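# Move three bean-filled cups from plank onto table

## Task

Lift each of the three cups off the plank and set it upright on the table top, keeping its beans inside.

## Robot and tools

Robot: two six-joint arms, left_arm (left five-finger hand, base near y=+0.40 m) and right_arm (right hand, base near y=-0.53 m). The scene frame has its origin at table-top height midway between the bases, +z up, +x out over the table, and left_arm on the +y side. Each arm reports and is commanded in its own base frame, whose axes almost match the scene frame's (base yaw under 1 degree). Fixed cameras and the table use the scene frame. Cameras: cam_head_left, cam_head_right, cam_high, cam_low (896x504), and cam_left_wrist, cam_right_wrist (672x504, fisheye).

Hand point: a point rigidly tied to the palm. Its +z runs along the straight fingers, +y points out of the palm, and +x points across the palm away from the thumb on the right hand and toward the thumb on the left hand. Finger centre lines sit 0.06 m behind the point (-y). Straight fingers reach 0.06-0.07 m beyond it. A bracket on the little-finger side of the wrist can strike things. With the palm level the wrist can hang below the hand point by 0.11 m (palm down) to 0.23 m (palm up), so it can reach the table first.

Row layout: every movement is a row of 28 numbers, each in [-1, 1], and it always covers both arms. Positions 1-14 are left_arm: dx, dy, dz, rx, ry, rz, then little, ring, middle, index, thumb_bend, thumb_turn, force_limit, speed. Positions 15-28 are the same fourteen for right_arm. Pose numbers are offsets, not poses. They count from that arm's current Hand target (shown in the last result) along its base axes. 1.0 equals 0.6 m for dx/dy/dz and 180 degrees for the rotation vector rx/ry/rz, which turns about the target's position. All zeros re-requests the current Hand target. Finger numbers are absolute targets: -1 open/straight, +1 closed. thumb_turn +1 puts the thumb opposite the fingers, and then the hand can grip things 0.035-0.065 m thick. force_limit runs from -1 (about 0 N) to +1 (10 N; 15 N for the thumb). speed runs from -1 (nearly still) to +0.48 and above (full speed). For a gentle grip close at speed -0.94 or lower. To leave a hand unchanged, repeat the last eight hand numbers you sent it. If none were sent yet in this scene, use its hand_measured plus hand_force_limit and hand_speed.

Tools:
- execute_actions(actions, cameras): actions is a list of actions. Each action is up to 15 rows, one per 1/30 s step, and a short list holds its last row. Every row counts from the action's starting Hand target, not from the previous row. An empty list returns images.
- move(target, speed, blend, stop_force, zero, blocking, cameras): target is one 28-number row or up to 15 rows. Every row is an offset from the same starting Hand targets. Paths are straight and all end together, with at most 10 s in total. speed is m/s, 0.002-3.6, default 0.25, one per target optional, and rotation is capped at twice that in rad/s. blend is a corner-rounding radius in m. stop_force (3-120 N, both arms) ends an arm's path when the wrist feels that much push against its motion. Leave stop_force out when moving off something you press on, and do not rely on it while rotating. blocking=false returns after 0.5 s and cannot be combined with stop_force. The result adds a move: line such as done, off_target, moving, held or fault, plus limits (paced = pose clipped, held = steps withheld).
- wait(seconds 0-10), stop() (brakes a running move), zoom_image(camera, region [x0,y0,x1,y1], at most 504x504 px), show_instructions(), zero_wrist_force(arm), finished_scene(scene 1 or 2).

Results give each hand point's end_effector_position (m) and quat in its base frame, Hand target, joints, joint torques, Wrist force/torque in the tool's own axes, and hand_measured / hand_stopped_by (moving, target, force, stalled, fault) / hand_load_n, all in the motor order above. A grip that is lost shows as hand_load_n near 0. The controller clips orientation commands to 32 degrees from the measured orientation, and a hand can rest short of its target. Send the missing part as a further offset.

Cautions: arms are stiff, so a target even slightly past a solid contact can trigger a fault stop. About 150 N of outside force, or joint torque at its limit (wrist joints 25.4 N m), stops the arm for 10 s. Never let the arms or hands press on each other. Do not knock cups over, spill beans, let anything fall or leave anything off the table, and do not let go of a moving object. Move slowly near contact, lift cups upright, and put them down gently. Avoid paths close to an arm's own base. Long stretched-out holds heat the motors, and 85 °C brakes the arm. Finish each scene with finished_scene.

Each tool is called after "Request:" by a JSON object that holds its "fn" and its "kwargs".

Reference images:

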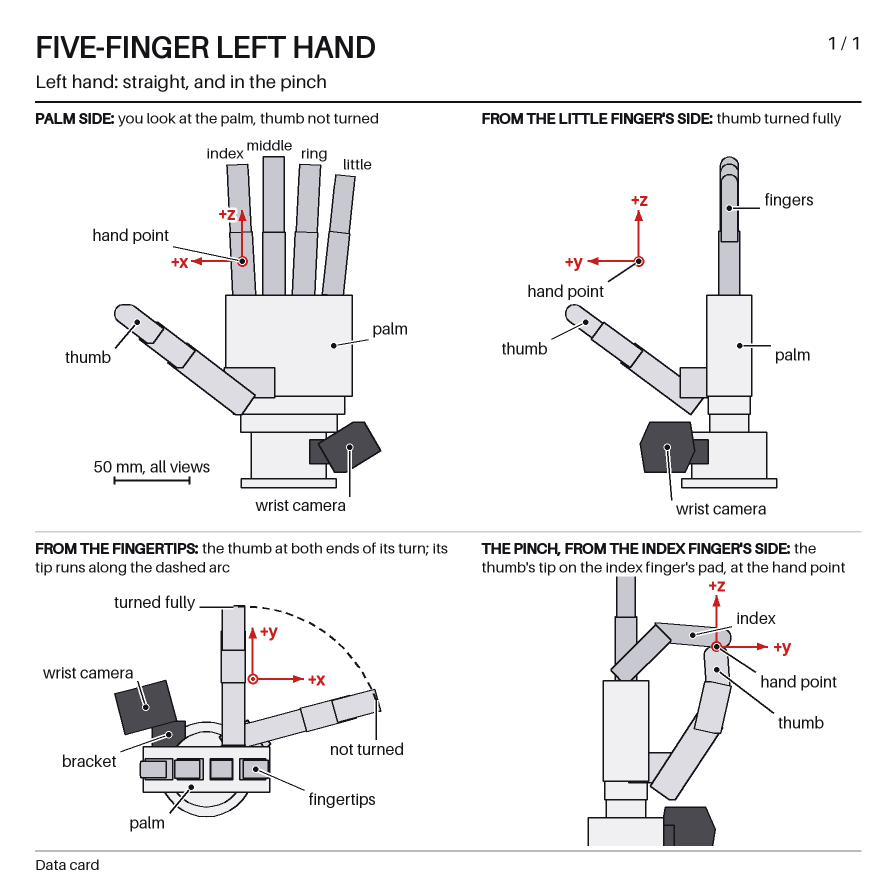

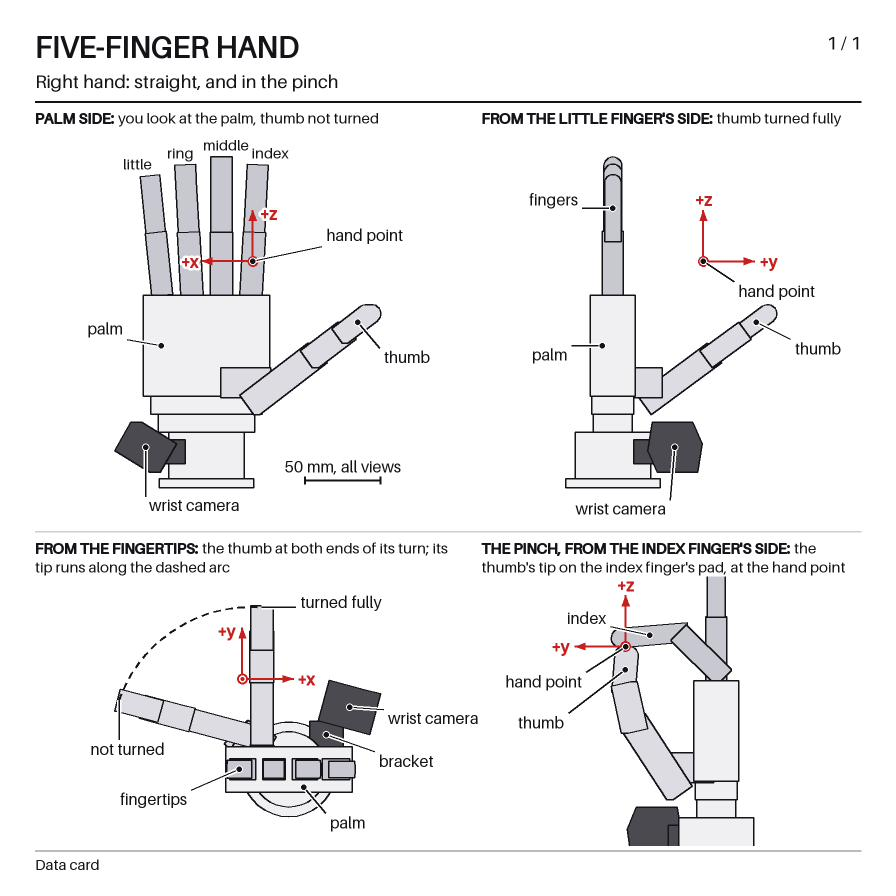

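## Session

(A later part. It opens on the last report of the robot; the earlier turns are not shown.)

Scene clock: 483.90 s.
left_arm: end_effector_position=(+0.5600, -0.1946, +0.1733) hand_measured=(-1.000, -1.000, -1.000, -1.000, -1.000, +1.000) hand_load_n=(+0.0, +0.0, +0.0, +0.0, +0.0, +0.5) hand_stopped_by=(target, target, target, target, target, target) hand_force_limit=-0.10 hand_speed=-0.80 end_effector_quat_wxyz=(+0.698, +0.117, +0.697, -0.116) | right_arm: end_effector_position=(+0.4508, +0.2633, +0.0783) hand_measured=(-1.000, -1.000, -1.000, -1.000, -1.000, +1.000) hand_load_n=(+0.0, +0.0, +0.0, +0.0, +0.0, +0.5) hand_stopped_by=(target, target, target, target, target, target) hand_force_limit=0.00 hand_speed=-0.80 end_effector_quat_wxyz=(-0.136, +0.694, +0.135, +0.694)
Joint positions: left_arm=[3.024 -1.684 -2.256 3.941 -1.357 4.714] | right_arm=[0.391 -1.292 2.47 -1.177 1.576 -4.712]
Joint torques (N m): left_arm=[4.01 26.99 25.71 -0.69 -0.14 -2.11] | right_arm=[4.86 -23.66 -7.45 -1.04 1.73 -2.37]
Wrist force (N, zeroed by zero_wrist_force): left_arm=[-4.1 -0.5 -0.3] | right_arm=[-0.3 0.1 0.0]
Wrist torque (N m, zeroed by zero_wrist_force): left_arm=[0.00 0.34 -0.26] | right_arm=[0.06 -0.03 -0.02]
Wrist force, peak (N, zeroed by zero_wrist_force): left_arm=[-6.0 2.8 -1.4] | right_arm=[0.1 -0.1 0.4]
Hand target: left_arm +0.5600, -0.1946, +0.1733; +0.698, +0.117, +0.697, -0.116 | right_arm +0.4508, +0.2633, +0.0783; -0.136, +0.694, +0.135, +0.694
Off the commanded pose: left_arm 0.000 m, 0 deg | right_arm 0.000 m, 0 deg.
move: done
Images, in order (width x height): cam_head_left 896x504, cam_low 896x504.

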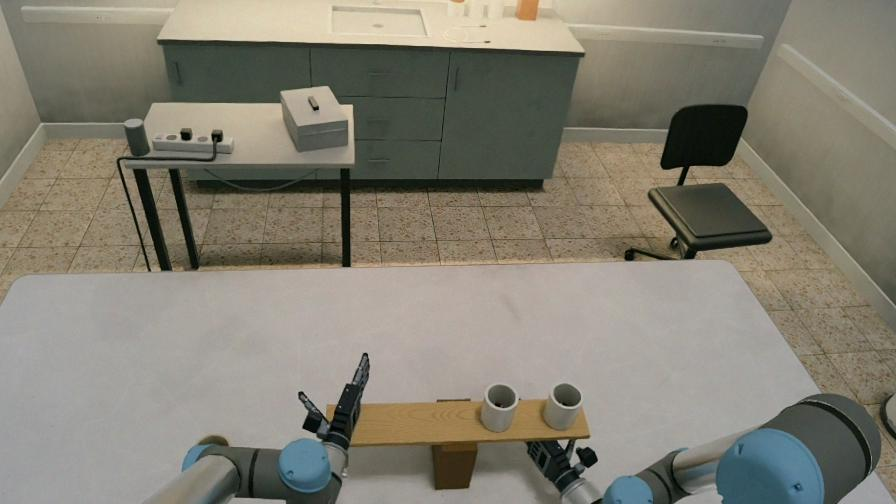

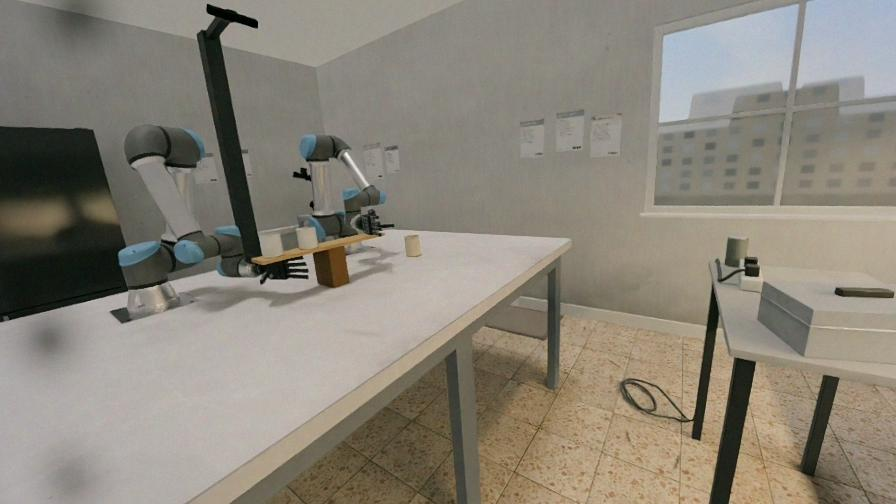

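Request:
{"fn": "move", "kwargs": {"target": [0,0,0.0005,0,0,0,-1,-1,-1,-1,-1,1,-0.1,-0.8, 0,0,0,0,0,0,-1,-1,-1,-1,-1,1,0,-0.8], "speed": 0.01}}

Request:
{"fn": "move", "kwargs": {"target": [0,0,0,0,0,0,-1,-1,-1,-1,-1,1,-0.1,-0.8, 0,0,-0.004,0,0,0,-1,-1,-1,-1,-1,1,0,-0.8], "speed": 0.01, "cameras": ["cam_low","cam_head_left"]}}

Scene clock: 496.20 s.
left_arm: end_effector_position=(+0.5600, -0.1946, +0.1736) hand_measured=(-1.000, -1.000, -1.000, -1.000, -1.000, +1.000) hand_load_n=(+0.0, +0.0, +0.0, +0.0, +0.0, +0.0) hand_stopped_by=(target, target, target, target, target, target) hand_force_limit=-0.10 hand_speed=-0.80 end_effector_quat_wxyz=(+0.698, +0.117, +0.697, -0.116) | right_arm: end_effector_position=(+0.4508, +0.2633, +0.0783) hand_measured=(-1.000, -1.000, -1.000, -1.000, -1.000, +1.000) hand_load_n=(+0.0, +0.0, +0.0, +0.0, +0.0, +0.0) hand_stopped_by=(target, target, target, target, target, target) hand_force_limit=0.00 hand_speed=-0.80 end_effector_quat_wxyz=(-0.136, +0.694, +0.135, +0.694)
Joint positions: left_arm=[3.024 -1.684 -2.256 3.94 -1.357 4.714] | right_arm=[0.391 -1.292 2.47 -1.177 1.576 -4.712]
Joint torques (N m): left_arm=[6.68 29.25 26.92 -0.19 -0.47 -2.16] | right_arm=[4.69 -23.03 -7.49 -1.09 1.76 -2.18]
Wrist force (N, zeroed by zero_wrist_force): left_arm=[-0.7 0.0 0.2] | right_arm=[-1.5 -0.1 0.0]
Wrist torque (N m, zeroed by zero_wrist_force): left_arm=[0.01 0.05 -0.04] | right_arm=[0.04 -0.03 -0.11]
Wrist force, peak (N, zeroed by zero_wrist_force): left_arm=[-4.7 -0.4 -0.2] | right_arm=[-1.5 -0.2 -0.1]
Hand target: left_arm +0.5600, -0.1946, +0.1736; +0.698, +0.117, +0.697, -0.116 | right_arm +0.4508, +0.2633, +0.0783; -0.136, +0.694, +0.135, +0.694
Off the commanded pose: left_arm 0.000 m, 0 deg | right_arm 0.000 m, 0 deg.
move: done

Scene clock: 496.90 s.
left_arm: end_effector_position=(+0.5600, -0.1946, +0.1736) hand_measured=(-1.000, -1.000, -1.000, -1.000, -1.000, +1.000) hand_load_n=(+0.0, +0.0, +0.0, +0.0, +0.0, +0.0) hand_stopped_by=(target, target, target, target, target, target) hand_force_limit=-0.10 hand_speed=-0.80 end_effector_quat_wxyz=(+0.698, +0.117, +0.697, -0.116) | right_arm: end_effector_position=(+0.4508, +0.2633, +0.0759) hand_measured=(-1.000, -1.000, -1.000, -1.000, -1.000, +1.000) hand_load_n=(+0.0, +0.0, +0.0, +0.0, +0.0, +0.0) hand_stopped_by=(target, target, target, target, target, target) hand_force_limit=0.00 hand_speed=-0.80 end_effector_quat_wxyz=(-0.136, +0.694, +0.135, +0.694)
Joint positions: left_arm=[3.024 -1.684 -2.256 3.94 -1.357 4.714] | right_arm=[0.391 -1.284 2.471 -1.187 1.576 -4.712]
Joint torques (N m): left_arm=[7.81 28.45 26.69 0.88 -0.3 -2.12] | right_arm=[4.8 -22.81 -3.09 -1.69 1.79 -2.21]
Wrist force (N, zeroed by zero_wrist_force): left_arm=[-1.0 -0.4 0.2] | right_arm=[-0.1 -0.2 0.3]
Wrist torque (N m, zeroed by zero_wrist_force): left_arm=[-0.05 0.05 -0.06] | right_arm=[-0.01 -0.01 -0.01]
Wrist force, peak (N, zeroed by zero_wrist_force): left_arm=[-1.5 -0.3 0.1] | right_arm=[-1.4 -0.2 0.0]
Hand target: left_arm +0.5600, -0.1946, +0.1736; +0.698, +0.117, +0.697, -0.116 | right_arm +0.4508, +0.2633, +0.0759; -0.136, +0.694, +0.135, +0.694
Off the commanded pose: left_arm 0.000 m, 0 deg | right_arm 0.000 m, 0 deg.
move: done
Images, in order (width x height): cam_head_left 896x504, cam_low 896x504.

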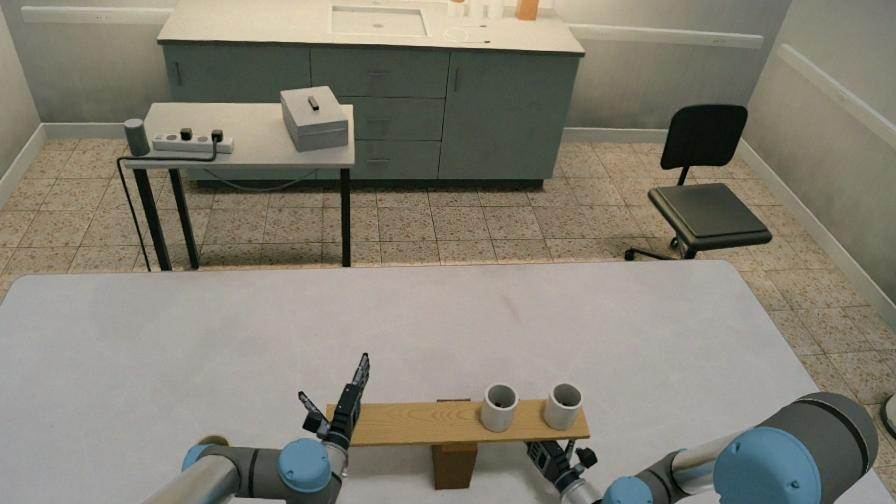

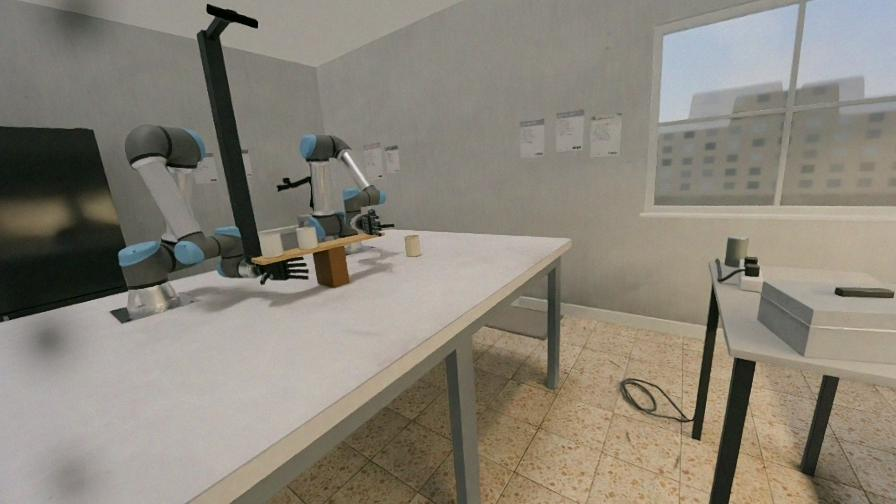

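Request:
{"fn": "move", "kwargs": {"target": [[0,0,0,0,0,0,-1,-1,-1,-1,-1,1,-0.1,-0.8, 0,0,-0.0433,0,0,0,-1,-1,-1,-1,-1,1,0,-0.8],[0,0,0,0,0,0,-1,-1,-1,-1,-1,1,-0.1,-0.8, 0,-0.2967,-0.0433,0,0,0,-1,-1,-1,-1,-1,1,0,-0.8],[0,0,0,0,0,0,-1,-1,-1,-1,-1,1,-0.1,-0.8, 0,-0.2967,0.3735,0,0,0,-1,-1,-1,-1,-1,1,0,-0.8],[0,0,0,0,0,0,-1,-1,-1,-1,-1,1,-0.1,-0.8, -0.2295,-0.0448,0.3735,0,0,0,-1,-1,-1,-1,-1,1,0,-0.8],[0,0,0,0,0,0,-1,-1,-1,-1,-1,1,-0.1,-0.8, -0.2295,-0.0448,0.3068,0,0,0,-1,-1,-1,-1,-1,1,0,-0.8]], "speed": [0.05,0.1,0.15,0.15,0.08], "blend": [0.005,0.01,0.02,0.01,0], "cameras": ["cam_right_wrist","cam_head_left","cam_high"]}}

Request:
{"fn": "zoom_image", "kwargs": {"camera": "cam_right_wrist", "region": [220, 150, 420, 330]}}

Scene clock: 521.03 s.
left_arm: end_effector_position=(+0.5600, -0.1946, +0.1736) hand_measured=(-1.000, -1.000, -1.000, -1.000, -1.000, +1.000) hand_load_n=(+0.0, +0.0, +0.0, +0.0, +0.0, +0.5) hand_stopped_by=(target, target, target, target, target, target) hand_force_limit=-0.10 hand_speed=-0.80 end_effector_quat_wxyz=(+0.698, +0.117, +0.697, -0.116) | right_arm: end_effector_position=(+0.3131, +0.2364, +0.2599) hand_measured=(-1.000, -1.000, -1.000, -1.000, -1.000, +1.000) hand_load_n=(+0.0, +0.0, +0.0, +0.0, +0.0, +0.5) hand_stopped_by=(target, target, target, target, target, target) hand_force_limit=0.00 hand_speed=-0.80 end_effector_quat_wxyz=(-0.136, +0.694, +0.135, +0.694)
Joint positions: left_arm=[3.024 -1.684 -2.256 3.94 -1.357 4.714] | right_arm=[0.582 -2.08 2.453 -0.373 1.767 -4.712]
Joint torques (N m): left_arm=[12.3 13.63 17.58 2.67 -1.39 -2.01] | right_arm=[6.61 -7.62 -23.11 -2.14 2.43 -2.15]
Wrist force (N, zeroed by zero_wrist_force): left_arm=[-1.0 -0.2 0.4] | right_arm=[-0.2 -0.1 0.2]
Wrist torque (N m, zeroed by zero_wrist_force): left_arm=[-0.03 0.07 -0.07] | right_arm=[0.00 0.01 0.02]
Wrist force, peak (N, zeroed by zero_wrist_force): left_arm=[-1.7 -0.4 0.2] | right_arm=[0.9 -1.3 -0.2]
Hand target: left_arm +0.5600, -0.1946, +0.1736; +0.698, +0.117, +0.697, -0.116 | right_arm +0.3131, +0.2364, +0.2600; -0.136, +0.694, +0.135, +0.694
Off the commanded pose: left_arm 0.000 m, 0 deg | right_arm 0.000 m, 0 deg.
move: done
camera_calibration:
cam_right_wrist: T_world_to_cam=[[0.406813, -0.879562, 0.246728, 0.0202403], [-0.396936, -0.413455, -0.819449, 0.436999], [0.822767, 0.235427, -0.517329, -0.0551918], [0, 0, 0, 1]] pos_world=[0.210637, 0.211476, 0.324552]
Images, in order (width x height): cam_head_left 896x504, cam_high 896x504, cam_right_wrist 672x504.

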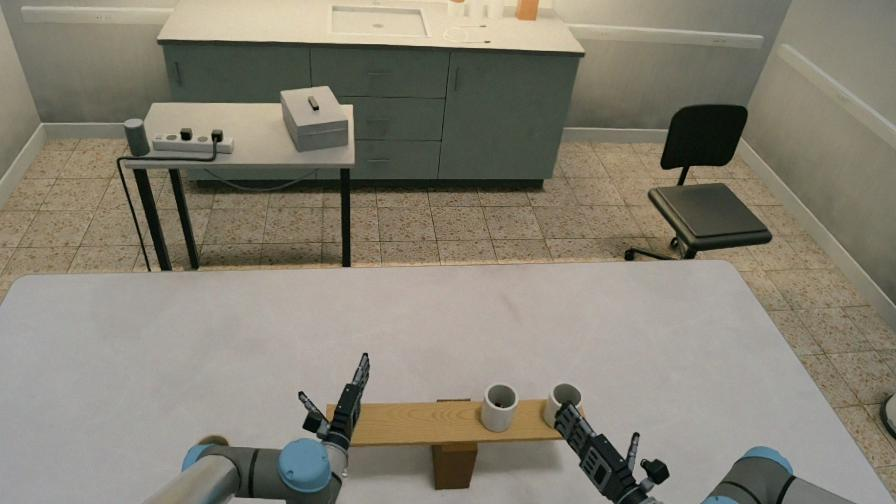

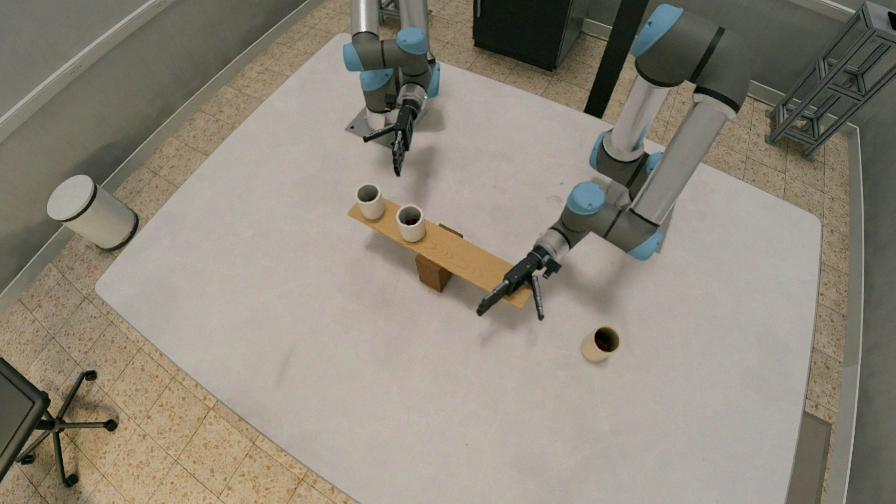

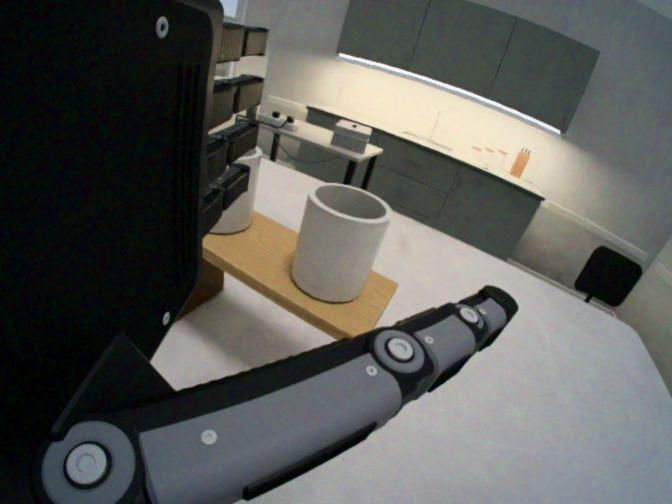

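Scaled by 2.520 from the camera's 672x504 image, which has a finer 960x720 frame.

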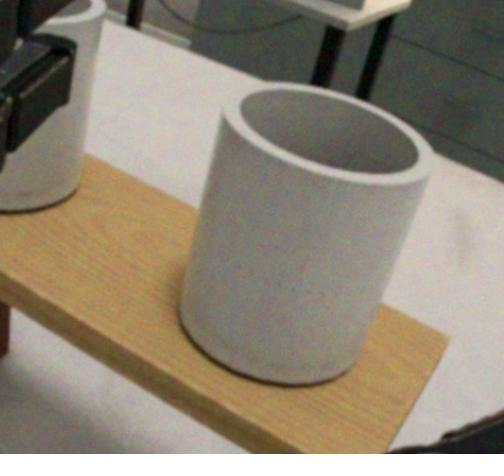

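Request:
{"fn": "move", "kwargs": {"target": [[0,0,0,0,0,0,-1,-1,-1,-1,-1,1,-0.1,-0.8, 0.0252,-0.0238,0,0,0,0,-1,-1,-1,-1,-1,1,0,-0.8],[0,0,0,0,0,0,-1,-1,-1,-1,-1,1,-0.1,-0.8, 0.0252,-0.0238,-0.1165,0,0,0,-1,-1,-1,-1,-1,1,0,-0.8],[0,0,0,0,0,0,-1,-1,-1,-1,-1,1,-0.1,-0.8, 0.1178,0.0137,-0.1165,0,0,0,-1,-1,-1,-1,-1,1,0,-0.8]], "speed": [0.06,0.08,0.05], "blend": [0.005,0.005,0], "cameras": ["cam_right_wrist","cam_high"]}}

Request:
{"fn": "zoom_image", "kwargs": {"camera": "cam_high", "region": [330, 140, 490, 260]}}

Scene clock: 561.43 s.
left_arm: end_effector_position=(+0.5600, -0.1946, +0.1736) hand_measured=(-1.000, -1.000, -1.000, -1.000, -1.000, +1.000) hand_load_n=(+0.0, +0.0, +0.0, +0.0, -0.5, +0.5) hand_stopped_by=(target, target, target, target, target, target) hand_force_limit=-0.10 hand_speed=-0.80 end_effector_quat_wxyz=(+0.698, +0.117, +0.697, -0.116) | right_arm: end_effector_position=(+0.3839, +0.2447, +0.1901) hand_measured=(-1.000, -1.000, -1.000, -1.000, -1.000, +1.000) hand_load_n=(+0.0, +0.0, +0.0, +0.0, +0.0, +0.5) hand_stopped_by=(target, target, target, target, target, target) hand_force_limit=0.00 hand_speed=-0.80 end_effector_quat_wxyz=(-0.136, +0.694, +0.135, +0.694) end_effector_velocity=(-0.002, -0.001, -0.001) end_effector_angular_velocity=(+0.000, +0.002, -0.002)
Joint positions: left_arm=[3.024 -1.684 -2.256 3.94 -1.357 4.714] | right_arm=[0.432 -1.791 2.504 -0.713 1.617 -4.712]
Joint velocities: left_arm=[within noise] | right_arm=[-0.001 -0.005 0.005 0.002 0.001 0.001]
Joint torques (N m): left_arm=[11.99 13.91 12.37 2.5 -1.57 -1.85] | right_arm=[5.86 -14.67 -10.12 -0.31 0.27 -2.38]
Wrist force (N, zeroed by zero_wrist_force): left_arm=[-1.3 -0.1 0.4] | right_arm=[-0.1 0.0 0.0]
Wrist torque (N m, zeroed by zero_wrist_force): left_arm=[-0.02 0.10 -0.07] | right_arm=[0.02 -0.01 0.03]
Wrist force, peak (N, zeroed by zero_wrist_force): left_arm=[-1.6 -0.4 0.3] | right_arm=[-0.8 -0.3 -0.2]
Hand target: left_arm +0.5600, -0.1946, +0.1736; +0.698, +0.117, +0.697, -0.116 | right_arm +0.3838, +0.2447, +0.1901; -0.136, +0.694, +0.135, +0.694
Off the commanded pose: left_arm 0.000 m, 0 deg | right_arm 0.000 m, 0 deg.
move: done
camera_calibration:
cam_right_wrist: T_world_to_cam=[[0.406751, -0.879584, 0.24675, 0.0159136], [-0.396641, -0.413356, -0.819642, 0.411154], [0.82294, 0.235519, -0.517012, -0.151685], [0, 0, 0, 1]] pos_world=[0.281435, 0.219675, 0.25465]
Images, in order (width x height): cam_high 896x504, cam_right_wrist 672x504.

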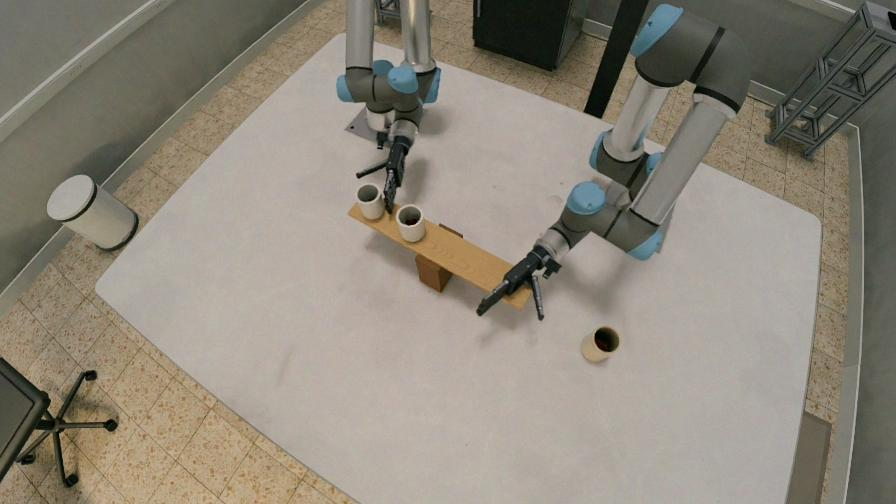

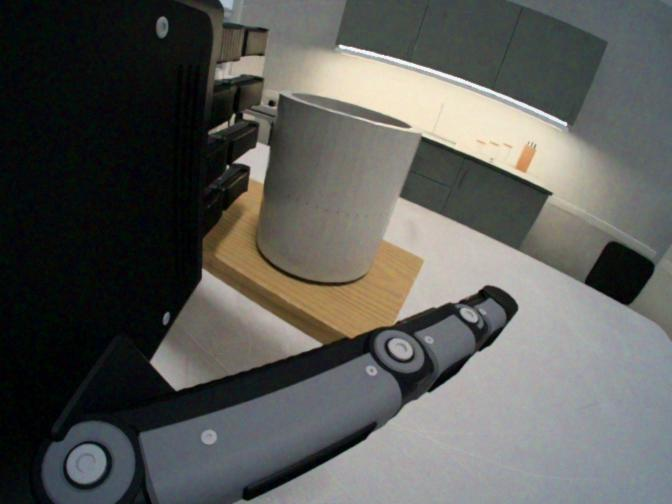

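Scaled by 3.150 from the camera's 896x504 image, which has a finer 1280x720 frame.

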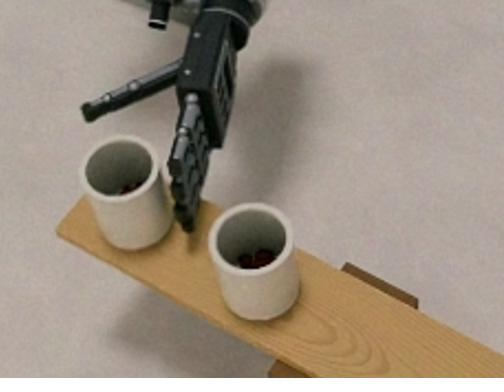

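Request:
{"fn": "move", "kwargs": {"target": [0,0,0,0,0,0,-1,-1,-1,-1,-1,1,-0.1,-0.8, 0.0618,0.0248,0,0,0,0,-1,-1,-1,-1,-1,1,0,-0.8], "speed": 0.03, "stop_force": 3, "cameras": ["cam_right_wrist","cam_high"]}}

Request:
{"fn": "zoom_image", "kwargs": {"camera": "cam_high", "region": [330, 140, 490, 260]}}

Scene clock: 578.83 s.
left_arm: end_effector_position=(+0.5600, -0.1946, +0.1736) hand_measured=(-1.000, -1.000, -1.000, -1.000, -1.000, +1.000) hand_load_n=(+0.0, +0.0, +0.0, +0.0, +0.0, +0.5) hand_stopped_by=(target, target, target, target, target, target) hand_force_limit=-0.10 hand_speed=-0.80 end_effector_quat_wxyz=(+0.698, +0.117, +0.697, -0.116) | right_arm: end_effector_position=(+0.4209, +0.2595, +0.1901) hand_measured=(-1.000, -1.000, -1.000, -1.000, -1.000, +1.000) hand_load_n=(+0.0, +0.0, +0.0, +0.0, +0.0, +0.0) hand_stopped_by=(target, target, target, target, target, target) hand_force_limit=0.00 hand_speed=-0.80 end_effector_quat_wxyz=(-0.136, +0.694, +0.135, +0.694)
Joint positions: left_arm=[3.024 -1.684 -2.256 3.94 -1.357 4.714] | right_arm=[0.423 -1.682 2.421 -0.739 1.609 -4.712]
Joint torques (N m): left_arm=[12.33 13.51 9.1 2.6 -1.57 -1.76] | right_arm=[5.85 -20.21 -9.71 -0.54 1.61 -1.46]
Wrist force (N, zeroed by zero_wrist_force): left_arm=[-1.1 -0.4 0.2] | right_arm=[-0.5 0.1 0.0]
Wrist torque (N m, zeroed by zero_wrist_force): left_arm=[-0.04 0.08 -0.06] | right_arm=[0.03 0.05 0.01]
Wrist force, peak (N, zeroed by zero_wrist_force): left_arm=[-1.7 -0.3 0.2] | right_arm=[-0.4 -0.3 0.1]
Hand target: left_arm +0.5600, -0.1946, +0.1736; +0.698, +0.117, +0.697, -0.116 | right_arm +0.4209, +0.2595, +0.1901; -0.136, +0.694, +0.135, +0.694
Off the commanded pose: left_arm 0.000 m, 0 deg | right_arm 0.000 m, 0 deg.
move: done
camera_calibration:
cam_right_wrist: T_world_to_cam=[[0.406788, -0.879585, 0.246683, 0.0139747], [-0.396757, -0.413348, -0.819589, 0.432012], [0.822865, 0.235526, -0.517127, -0.185591], [0, 0, 0, 1]] pos_world=[0.318436, 0.234575, 0.254651]
Images, in order (width x height): cam_high 896x504, cam_right_wrist 672x504.

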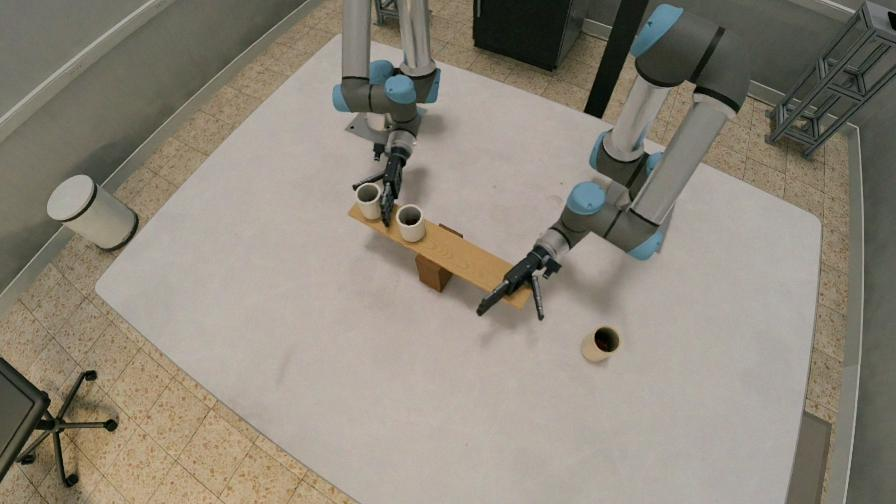

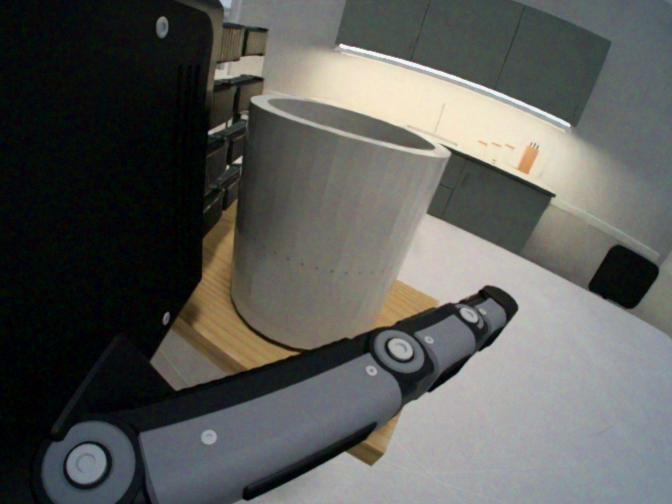

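Scaled by 3.150 from the camera's 896x504 image, which has a finer 1280x720 frame.

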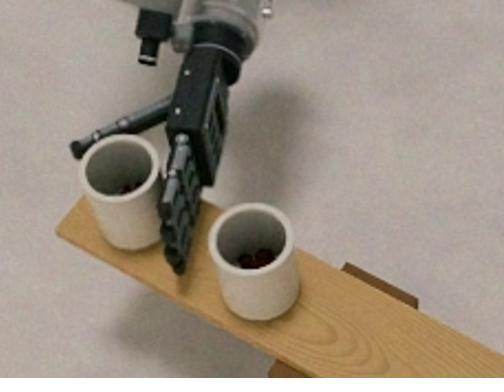

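Request:
{"fn": "move", "kwargs": {"target": [0,0,0,0,0,0,-1,-1,-1,-1,-1,1,-0.1,-0.8, 0.0013,0.006,0,0,0,0,-1,-1,-1,-1,-1,1,0,-0.8], "speed": 0.02}}

Request:
{"fn": "move", "kwargs": {"target": [0,0,0,0,0,0,-1,-1,-1,-1,-1,1,-0.1,-0.8, 0,0,0,0,0,0,-1,-1,0.5,0.5,0.5,1,-0.7,-0.92], "cameras": ["cam_right_wrist","cam_high"]}}

Scene clock: 589.70 s.
left_arm: end_effector_position=(+0.5600, -0.1946, +0.1736) hand_measured=(-1.000, -1.000, -1.000, -1.000, -1.000, +1.000) hand_load_n=(+0.0, +0.0, +0.0, +0.0, +0.0, +0.0) hand_stopped_by=(target, target, target, target, target, target) hand_force_limit=-0.10 hand_speed=-0.80 end_effector_quat_wxyz=(+0.698, +0.117, +0.697, -0.116) | right_arm: end_effector_position=(+0.4217, +0.2632, +0.1901) hand_measured=(-1.000, -1.000, -1.000, -1.000, -1.000, +1.000) hand_load_n=(+0.5, +0.0, +0.0, +0.0, +0.0, +0.5) hand_stopped_by=(target, target, target, target, target, target) hand_force_limit=0.00 hand_speed=-0.80 end_effector_quat_wxyz=(-0.136, +0.694, +0.135, +0.694)
Joint positions: left_arm=[3.024 -1.684 -2.256 3.94 -1.357 4.714] | right_arm=[0.436 -1.672 2.413 -0.741 1.621 -4.712]
Joint torques (N m): left_arm=[11.73 14.14 10.33 2.71 -1.55 -1.87] | right_arm=[-6.21 -15.47 -16.11 -2.89 0.69 -1]
Wrist force (N, zeroed by zero_wrist_force): left_arm=[-1.2 -0.2 0.6] | right_arm=[-0.2 0.0 0.0]
Wrist torque (N m, zeroed by zero_wrist_force): left_arm=[-0.04 0.10 -0.07] | right_arm=[0.01 0.01 0.02]
Wrist force, peak (N, zeroed by zero_wrist_force): left_arm=[-1.7 -0.4 0.4] | right_arm=[-0.4 -0.1 0.3]
Hand target: left_arm +0.5600, -0.1946, +0.1736; +0.698, +0.117, +0.697, -0.116 | right_arm +0.4217, +0.2631, +0.1901; -0.136, +0.694, +0.135, +0.694
Off the commanded pose: left_arm 0.000 m, 0 deg | right_arm 0.000 m, 0 deg.
move: done

Scene clock: 593.07 s.
left_arm: end_effector_position=(+0.5600, -0.1946, +0.1736) hand_measured=(-1.000, -1.000, -1.000, -1.000, -1.000, +1.000) hand_load_n=(+0.0, +0.0, +0.0, +0.0, +0.0, +0.5) hand_stopped_by=(target, target, target, target, target, target) hand_force_limit=-0.10 hand_speed=-0.80 end_effector_quat_wxyz=(+0.698, +0.117, +0.697, -0.116) | right_arm: end_effector_position=(+0.4217, +0.2631, +0.1901) hand_measured=(-1.000, -1.000, -0.306, -0.312, -0.648, +1.000) hand_load_n=(+0.0, +0.0, +2.0, +1.0, +3.0, +0.0) hand_stopped_by=(target, target, force, force, force, target) hand_force_limit=-0.70 hand_speed=-0.92 end_effector_quat_wxyz=(-0.136, +0.694, +0.135, +0.694)
Joint positions: left_arm=[3.024 -1.684 -2.256 3.94 -1.357 4.714] | right_arm=[0.436 -1.672 2.413 -0.741 1.621 -4.712]
Joint torques (N m): left_arm=[11.99 14.71 10.01 2.59 -1.55 -1.65] | right_arm=[-7.85 -20.07 -10.6 -0.97 -2.23 -0.48]
Wrist force (N, zeroed by zero_wrist_force): left_arm=[-1.0 0.1 -0.1] | right_arm=[-0.8 -0.3 0.0]
Wrist torque (N m, zeroed by zero_wrist_force): left_arm=[0.02 0.07 -0.07] | right_arm=[-0.01 0.00 0.01]
Wrist force, peak (N, zeroed by zero_wrist_force): left_arm=[-1.6 0.0 0.3] | right_arm=[-1.1 -0.6 0.5]
Hand target: left_arm +0.5600, -0.1946, +0.1736; +0.698, +0.117, +0.697, -0.116 | right_arm +0.4217, +0.2631, +0.1901; -0.136, +0.694, +0.135, +0.694
Off the commanded pose: left_arm 0.000 m, 0 deg | right_arm 0.000 m, 0 deg.
move: done
camera_calibration:
cam_right_wrist: T_world_to_cam=[[0.406788, -0.879585, 0.246683, 0.0168158], [-0.396757, -0.413348, -0.819589, 0.433817], [0.822865, 0.235526, -0.517127, -0.187098], [0, 0, 0, 1]] pos_world=[0.319236, 0.238175, 0.254651]
Images, in order (width x height): cam_high 896x504, cam_right_wrist 672x504.

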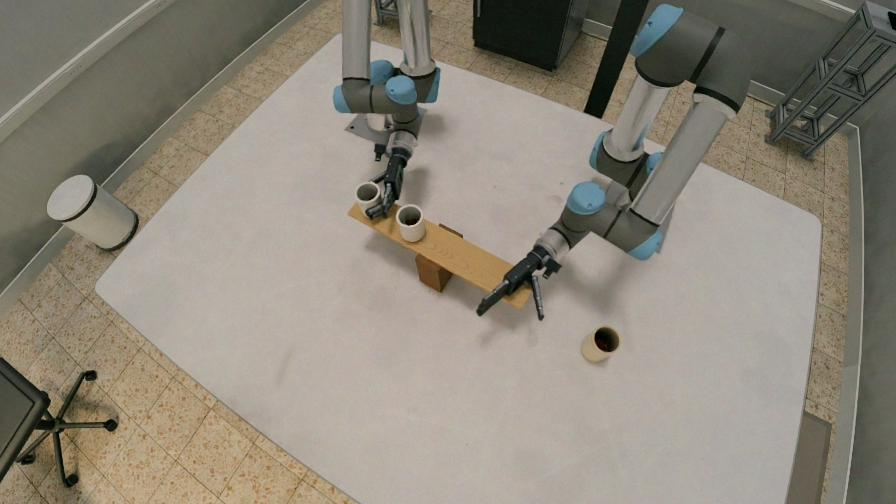

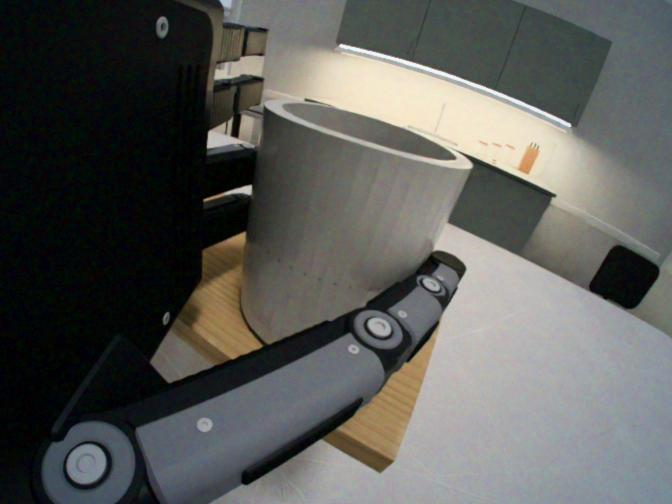

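Matches the earlier grasp. Tighten and lift.

Request:
{"fn": "move", "kwargs": {"target": [0,0,0,0,0,0,-1,-1,-1,-1,-1,1,-0.1,-0.8, 0,0,0,0,0,0,-1,-1,0.6,0.6,0.6,1,-0.1,-0.9]}}

Request:
{"fn": "move", "kwargs": {"target": [0,0,0,0,0,0,-1,-1,-1,-1,-1,1,-0.1,-0.8, 0,0,0.04,0,0,0,-1,-1,0.6,0.6,0.6,1,-0.1,-0.9], "speed": 0.02, "cameras": ["cam_right_wrist","cam_high","cam_head_left"]}}

Scene clock: 599.17 s.
left_arm: end_effector_position=(+0.5600, -0.1946, +0.1736) hand_measured=(-1.000, -1.000, -1.000, -1.000, -1.000, +1.000) hand_load_n=(+0.0, +0.0, +0.0, +0.0, +0.0, +0.5) hand_stopped_by=(target, target, target, target, target, target) hand_force_limit=-0.10 hand_speed=-0.80 end_effector_quat_wxyz=(+0.698, +0.117, +0.697, -0.116) | right_arm: end_effector_position=(+0.4217, +0.2631, +0.1901) hand_measured=(-1.000, -1.000, -0.288, -0.288, -0.646, +1.000) hand_load_n=(+0.0, +0.0, +3.0, +5.0, +10.5, +0.0) hand_stopped_by=(target, target, force, force, force, target) hand_force_limit=-0.10 hand_speed=-0.90 end_effector_quat_wxyz=(-0.136, +0.694, +0.135, +0.694)
Joint positions: left_arm=[3.024 -1.684 -2.256 3.94 -1.357 4.714] | right_arm=[0.436 -1.672 2.413 -0.741 1.621 -4.712]
Joint torques (N m): left_arm=[11.5 14.29 9.32 2.59 -1.48 -1.54] | right_arm=[-8.03 -19.7 -11.36 -1.01 -0.98 0.25]
Wrist force (N, zeroed by zero_wrist_force): left_arm=[-0.2 0.2 -0.1] | right_arm=[-1.5 0.0 -0.3]
Wrist torque (N m, zeroed by zero_wrist_force): left_arm=[0.03 0.01 -0.02] | right_arm=[-0.02 0.00 0.04]
Wrist force, peak (N, zeroed by zero_wrist_force): left_arm=[-1.1 0.2 0.4] | right_arm=[-1.8 0.4 -0.2]
Hand target: left_arm +0.5600, -0.1946, +0.1736; +0.698, +0.117, +0.697, -0.116 | right_arm +0.4217, +0.2631, +0.1901; -0.136, +0.694, +0.135, +0.694
Off the commanded pose: left_arm 0.000 m, 0 deg | right_arm 0.000 m, 0 deg.
move: done

Scene clock: 600.67 s.
left_arm: end_effector_position=(+0.5600, -0.1946, +0.1736) hand_measured=(-1.000, -1.000, -1.000, -1.000, -1.000, +1.000) hand_load_n=(+0.0, +0.0, +0.0, +0.0, +0.0, +0.5) hand_stopped_by=(target, target, target, target, target, target) hand_force_limit=-0.10 hand_speed=-0.80 end_effector_quat_wxyz=(+0.698, +0.117, +0.697, -0.116) | right_arm: end_effector_position=(+0.4217, +0.2632, +0.2143) hand_measured=(-1.000, -1.000, -0.288, -0.288, -0.646, +1.000) hand_load_n=(+0.0, +0.0, +3.0, +5.0, +10.5, +0.5) hand_stopped_by=(target, target, force, force, force, target) hand_force_limit=-0.10 hand_speed=-0.90 end_effector_quat_wxyz=(-0.136, +0.694, +0.135, +0.694)
Joint positions: left_arm=[3.024 -1.684 -2.256 3.94 -1.357 4.714] | right_arm=[0.436 -1.726 2.377 -0.651 1.621 -4.712]
Joint torques (N m): left_arm=[11.55 13.18 10.31 2.61 -1.44 -1.58] | right_arm=[-3.33 -2.43 -12.19 -3.53 1.17 -0.76]
Wrist force (N, zeroed by zero_wrist_force): left_arm=[0.1 0.0 -0.2] | right_arm=[-2.3 0.0 0.4]
Wrist torque (N m, zeroed by zero_wrist_force): left_arm=[0.01 -0.02 0.00] | right_arm=[-0.02 0.02 0.03]
Wrist force, peak (N, zeroed by zero_wrist_force): left_arm=[0.4 0.3 -0.4] | right_arm=[-2.8 -0.1 -0.1]
Hand target: left_arm +0.5600, -0.1946, +0.1736; +0.698, +0.117, +0.697, -0.116 | right_arm +0.4217, +0.2631, +0.2141; -0.136, +0.694, +0.135, +0.694
Off the commanded pose: left_arm 0.000 m, 0 deg | right_arm 0.000 m, 0 deg.
move: done
camera_calibration:
cam_right_wrist: T_world_to_cam=[[0.406702, -0.87962, 0.246704, 0.0109013], [-0.396602, -0.413273, -0.819702, 0.453532], [0.822982, 0.235531, -0.516938, -0.174726], [0, 0, 0, 1]] pos_world=[0.319235, 0.238175, 0.278749]
Images, in order (width x height): cam_head_left 896x504, cam_high 896x504, cam_right_wrist 672x504.

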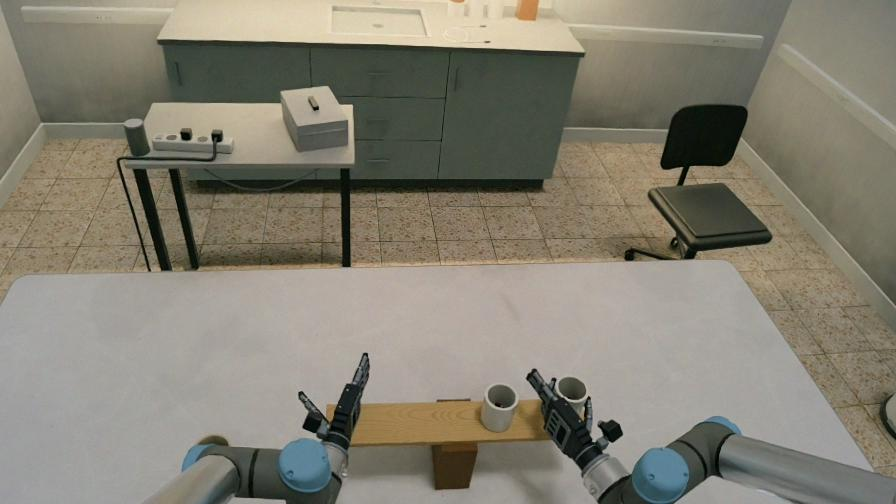

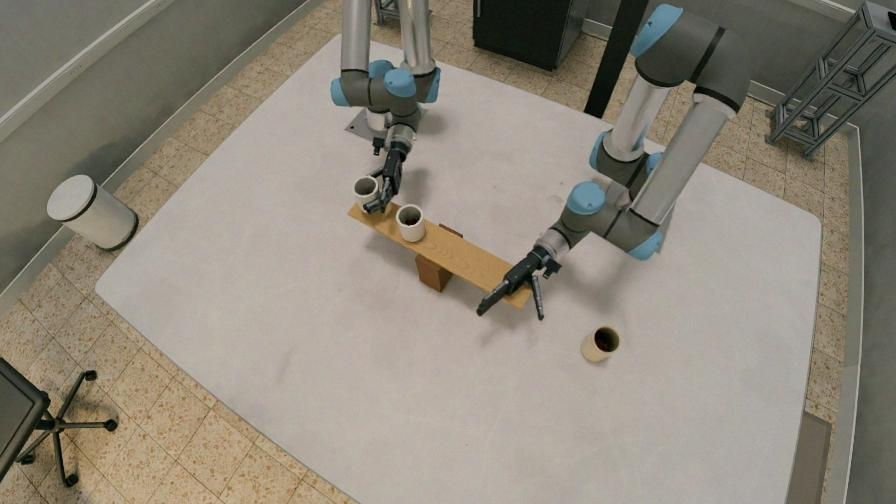

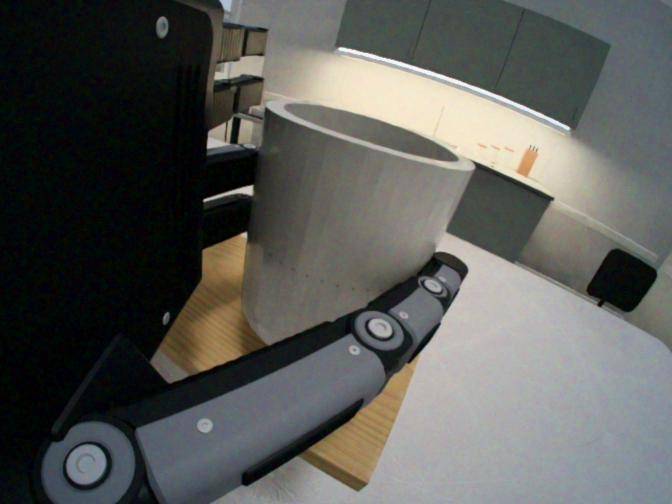

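Request:
{"fn": "move", "kwargs": {"target": [[0,0,0,0,0,0,-1,-1,-1,-1,-1,1,-0.1,-0.8, 0,0,0.0933,0,0,0,-1,-1,0.6,0.6,0.6,1,-0.1,-0.9],[0,0,0,0,0,0,-1,-1,-1,-1,-1,1,-0.1,-0.8, 0.0305,-0.4333,0.0933,0,0,0,-1,-1,0.6,0.6,0.6,1,-0.1,-0.9],[0,0,0,0,0,0,-1,-1,-1,-1,-1,1,-0.1,-0.8, 0.0305,-0.4333,-0.2667,0,0,0,-1,-1,0.6,0.6,0.6,1,-0.1,-0.9]], "speed": [0.08,0.12,0.08], "blend": [0.02,0.02,0], "cameras": ["cam_high"]}}

Request:
{"fn": "move", "kwargs": {"target": [0,0,0,0,0,0,-1,-1,-1,-1,-1,1,-0.1,-0.8, 0,0,-0.0583,0,0,0,-1,-1,0.6,0.6,0.6,1,-0.1,-0.9], "speed": 0.012, "stop_force": 3, "cameras": ["cam_right_wrist"]}}

Scene clock: 619.57 s.
left_arm: end_effector_position=(+0.5600, -0.1946, +0.1736) hand_measured=(-1.000, -1.000, -1.000, -1.000, -1.000, +1.000) hand_load_n=(+0.0, +0.0, +0.0, +0.0, +0.0, +0.0) hand_stopped_by=(target, target, target, target, target, target) hand_force_limit=-0.10 hand_speed=-0.80 end_effector_quat_wxyz=(+0.698, +0.117, +0.697, -0.116) | right_arm: end_effector_position=(+0.4400, +0.0032, +0.0541) hand_measured=(-1.000, -1.000, -0.288, -0.288, -0.646, +1.000) hand_load_n=(+0.0, +0.0, +3.0, +5.0, +10.5, +0.0) hand_stopped_by=(target, target, force, force, force, target) hand_force_limit=-0.10 hand_speed=-0.90 end_effector_quat_wxyz=(-0.136, +0.694, +0.135, +0.694) end_effector_velocity=(-0.001, +0.001, -0.001) end_effector_angular_velocity=(+0.001, +0.002, +0.001)
Joint positions: left_arm=[3.024 -1.684 -2.256 3.94 -1.357 4.714] | right_arm=[-0.971 -1.332 2.818 -1.485 0.214 -4.712]
Joint velocities: left_arm=[within noise] | right_arm=[0.001 0.002 0 0.006 -0.001 -0.006]
Joint torques (N m): left_arm=[11.43 13.91 9.44 2.68 -1.07 -1.34] | right_arm=[-7.26 -6.89 -6.88 0.31 -1.1 -2.55]
Wrist force (N, zeroed by zero_wrist_force): left_arm=[-0.2 0.1 0.1] | right_arm=[-2.2 0.0 0.1]
Wrist torque (N m, zeroed by zero_wrist_force): left_arm=[0.01 0.05 -0.03] | right_arm=[0.02 0.04 -0.06]
Wrist force, peak (N, zeroed by zero_wrist_force): left_arm=[0.6 0.7 -0.4] | right_arm=[-3.6 -0.4 0.0]
Hand target: left_arm +0.5600, -0.1946, +0.1736; +0.698, +0.117, +0.697, -0.116 | right_arm +0.4400, +0.0032, +0.0541; -0.136, +0.694, +0.135, +0.694
Off the commanded pose: left_arm 0.000 m, 0 deg | right_arm 0.000 m, 0 deg.
move: done
Images, in order (width x height): cam_high 896x504.

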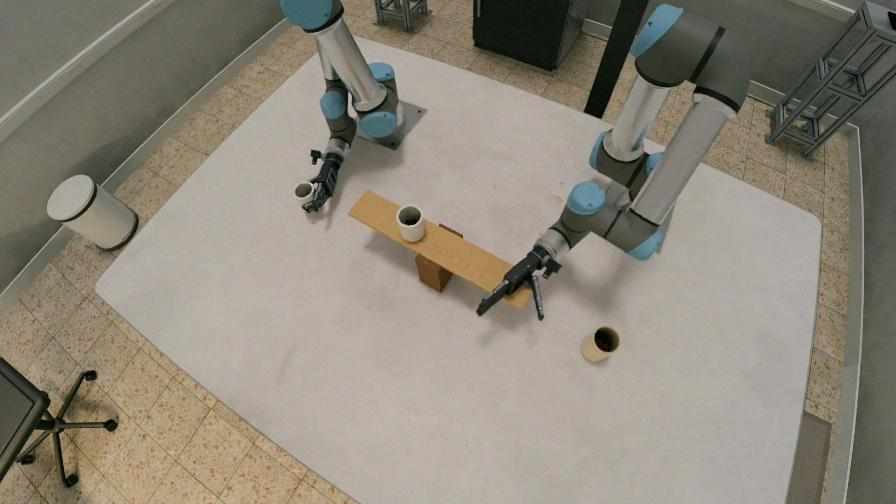

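Scene clock: 622.63 s.
left_arm: end_effector_position=(+0.5600, -0.1946, +0.1736) hand_measured=(-1.000, -1.000, -1.000, -1.000, -1.000, +1.000) hand_load_n=(+0.5, +0.0, +0.0, +0.0, +0.0, +0.5) hand_stopped_by=(target, target, target, target, target, target) hand_force_limit=-0.10 hand_speed=-0.80 end_effector_quat_wxyz=(+0.698, +0.117, +0.697, -0.116) | right_arm: end_effector_position=(+0.4399, +0.0032, +0.0270) hand_measured=(-1.000, -1.000, -0.288, -0.288, -0.646, +1.000) hand_load_n=(+0.0, +0.0, +3.0, +5.0, +10.5, -2.0) hand_stopped_by=(target, target, force, force, force, target) hand_force_limit=-0.10 hand_speed=-0.90 end_effector_quat_wxyz=(-0.136, +0.694, +0.135, +0.694)
Joint positions: left_arm=[3.024 -1.684 -2.256 3.94 -1.357 4.714] | right_arm=[-0.971 -1.131 2.822 -1.689 0.214 -4.714]
Joint torques (N m): left_arm=[11.8 13.99 9.75 2.72 -0.93 -1.43] | right_arm=[-4.93 -11.73 9.55 0.07 -2.33 -2.43]
Wrist force (N, zeroed by zero_wrist_force): left_arm=[0.2 0.5 -0.2] | right_arm=[-0.8 0.6 0.0]
Wrist torque (N m, zeroed by zero_wrist_force): left_arm=[0.08 -0.04 -0.02] | right_arm=[0.05 0.03 -0.03]
Wrist force, peak (N, zeroed by zero_wrist_force): left_arm=[-0.1 0.6 -0.6] | right_arm=[9.4 -1.1 -0.4]
Hand target: left_arm +0.5600, -0.1946, +0.1736; +0.698, +0.117, +0.697, -0.116 | right_arm +0.4399, +0.0032, +0.0270; -0.136, +0.694, +0.135, +0.694 (not the last commanded pose)
Off the commanded pose: left_arm 0.000 m, 0 deg | right_arm 0.008 m, 0 deg.
move: contact (right_arm)
camera_calibration:
cam_right_wrist: T_world_to_cam=[[0.406819, -0.879611, 0.246542, -0.179069], [-0.397172, -0.413354, -0.819386, 0.2001], [0.82265, 0.235422, -0.517517, -0.225023], [0, 0, 0, 1]] pos_world=[0.337438, -0.0218241, 0.0916539]
Images, in order (width x height): cam_right_wrist 672x504.

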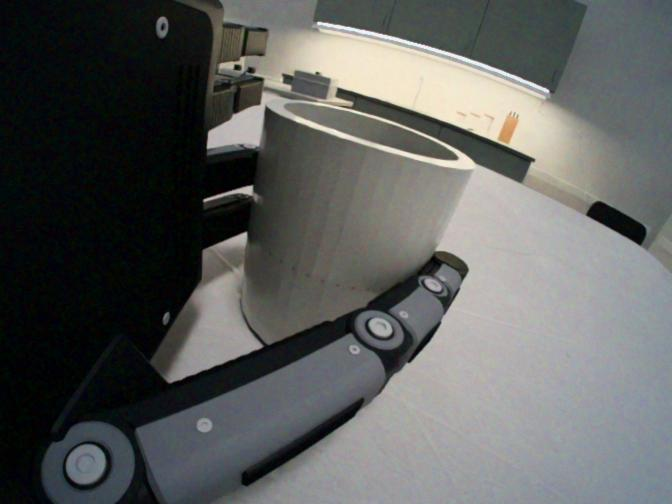

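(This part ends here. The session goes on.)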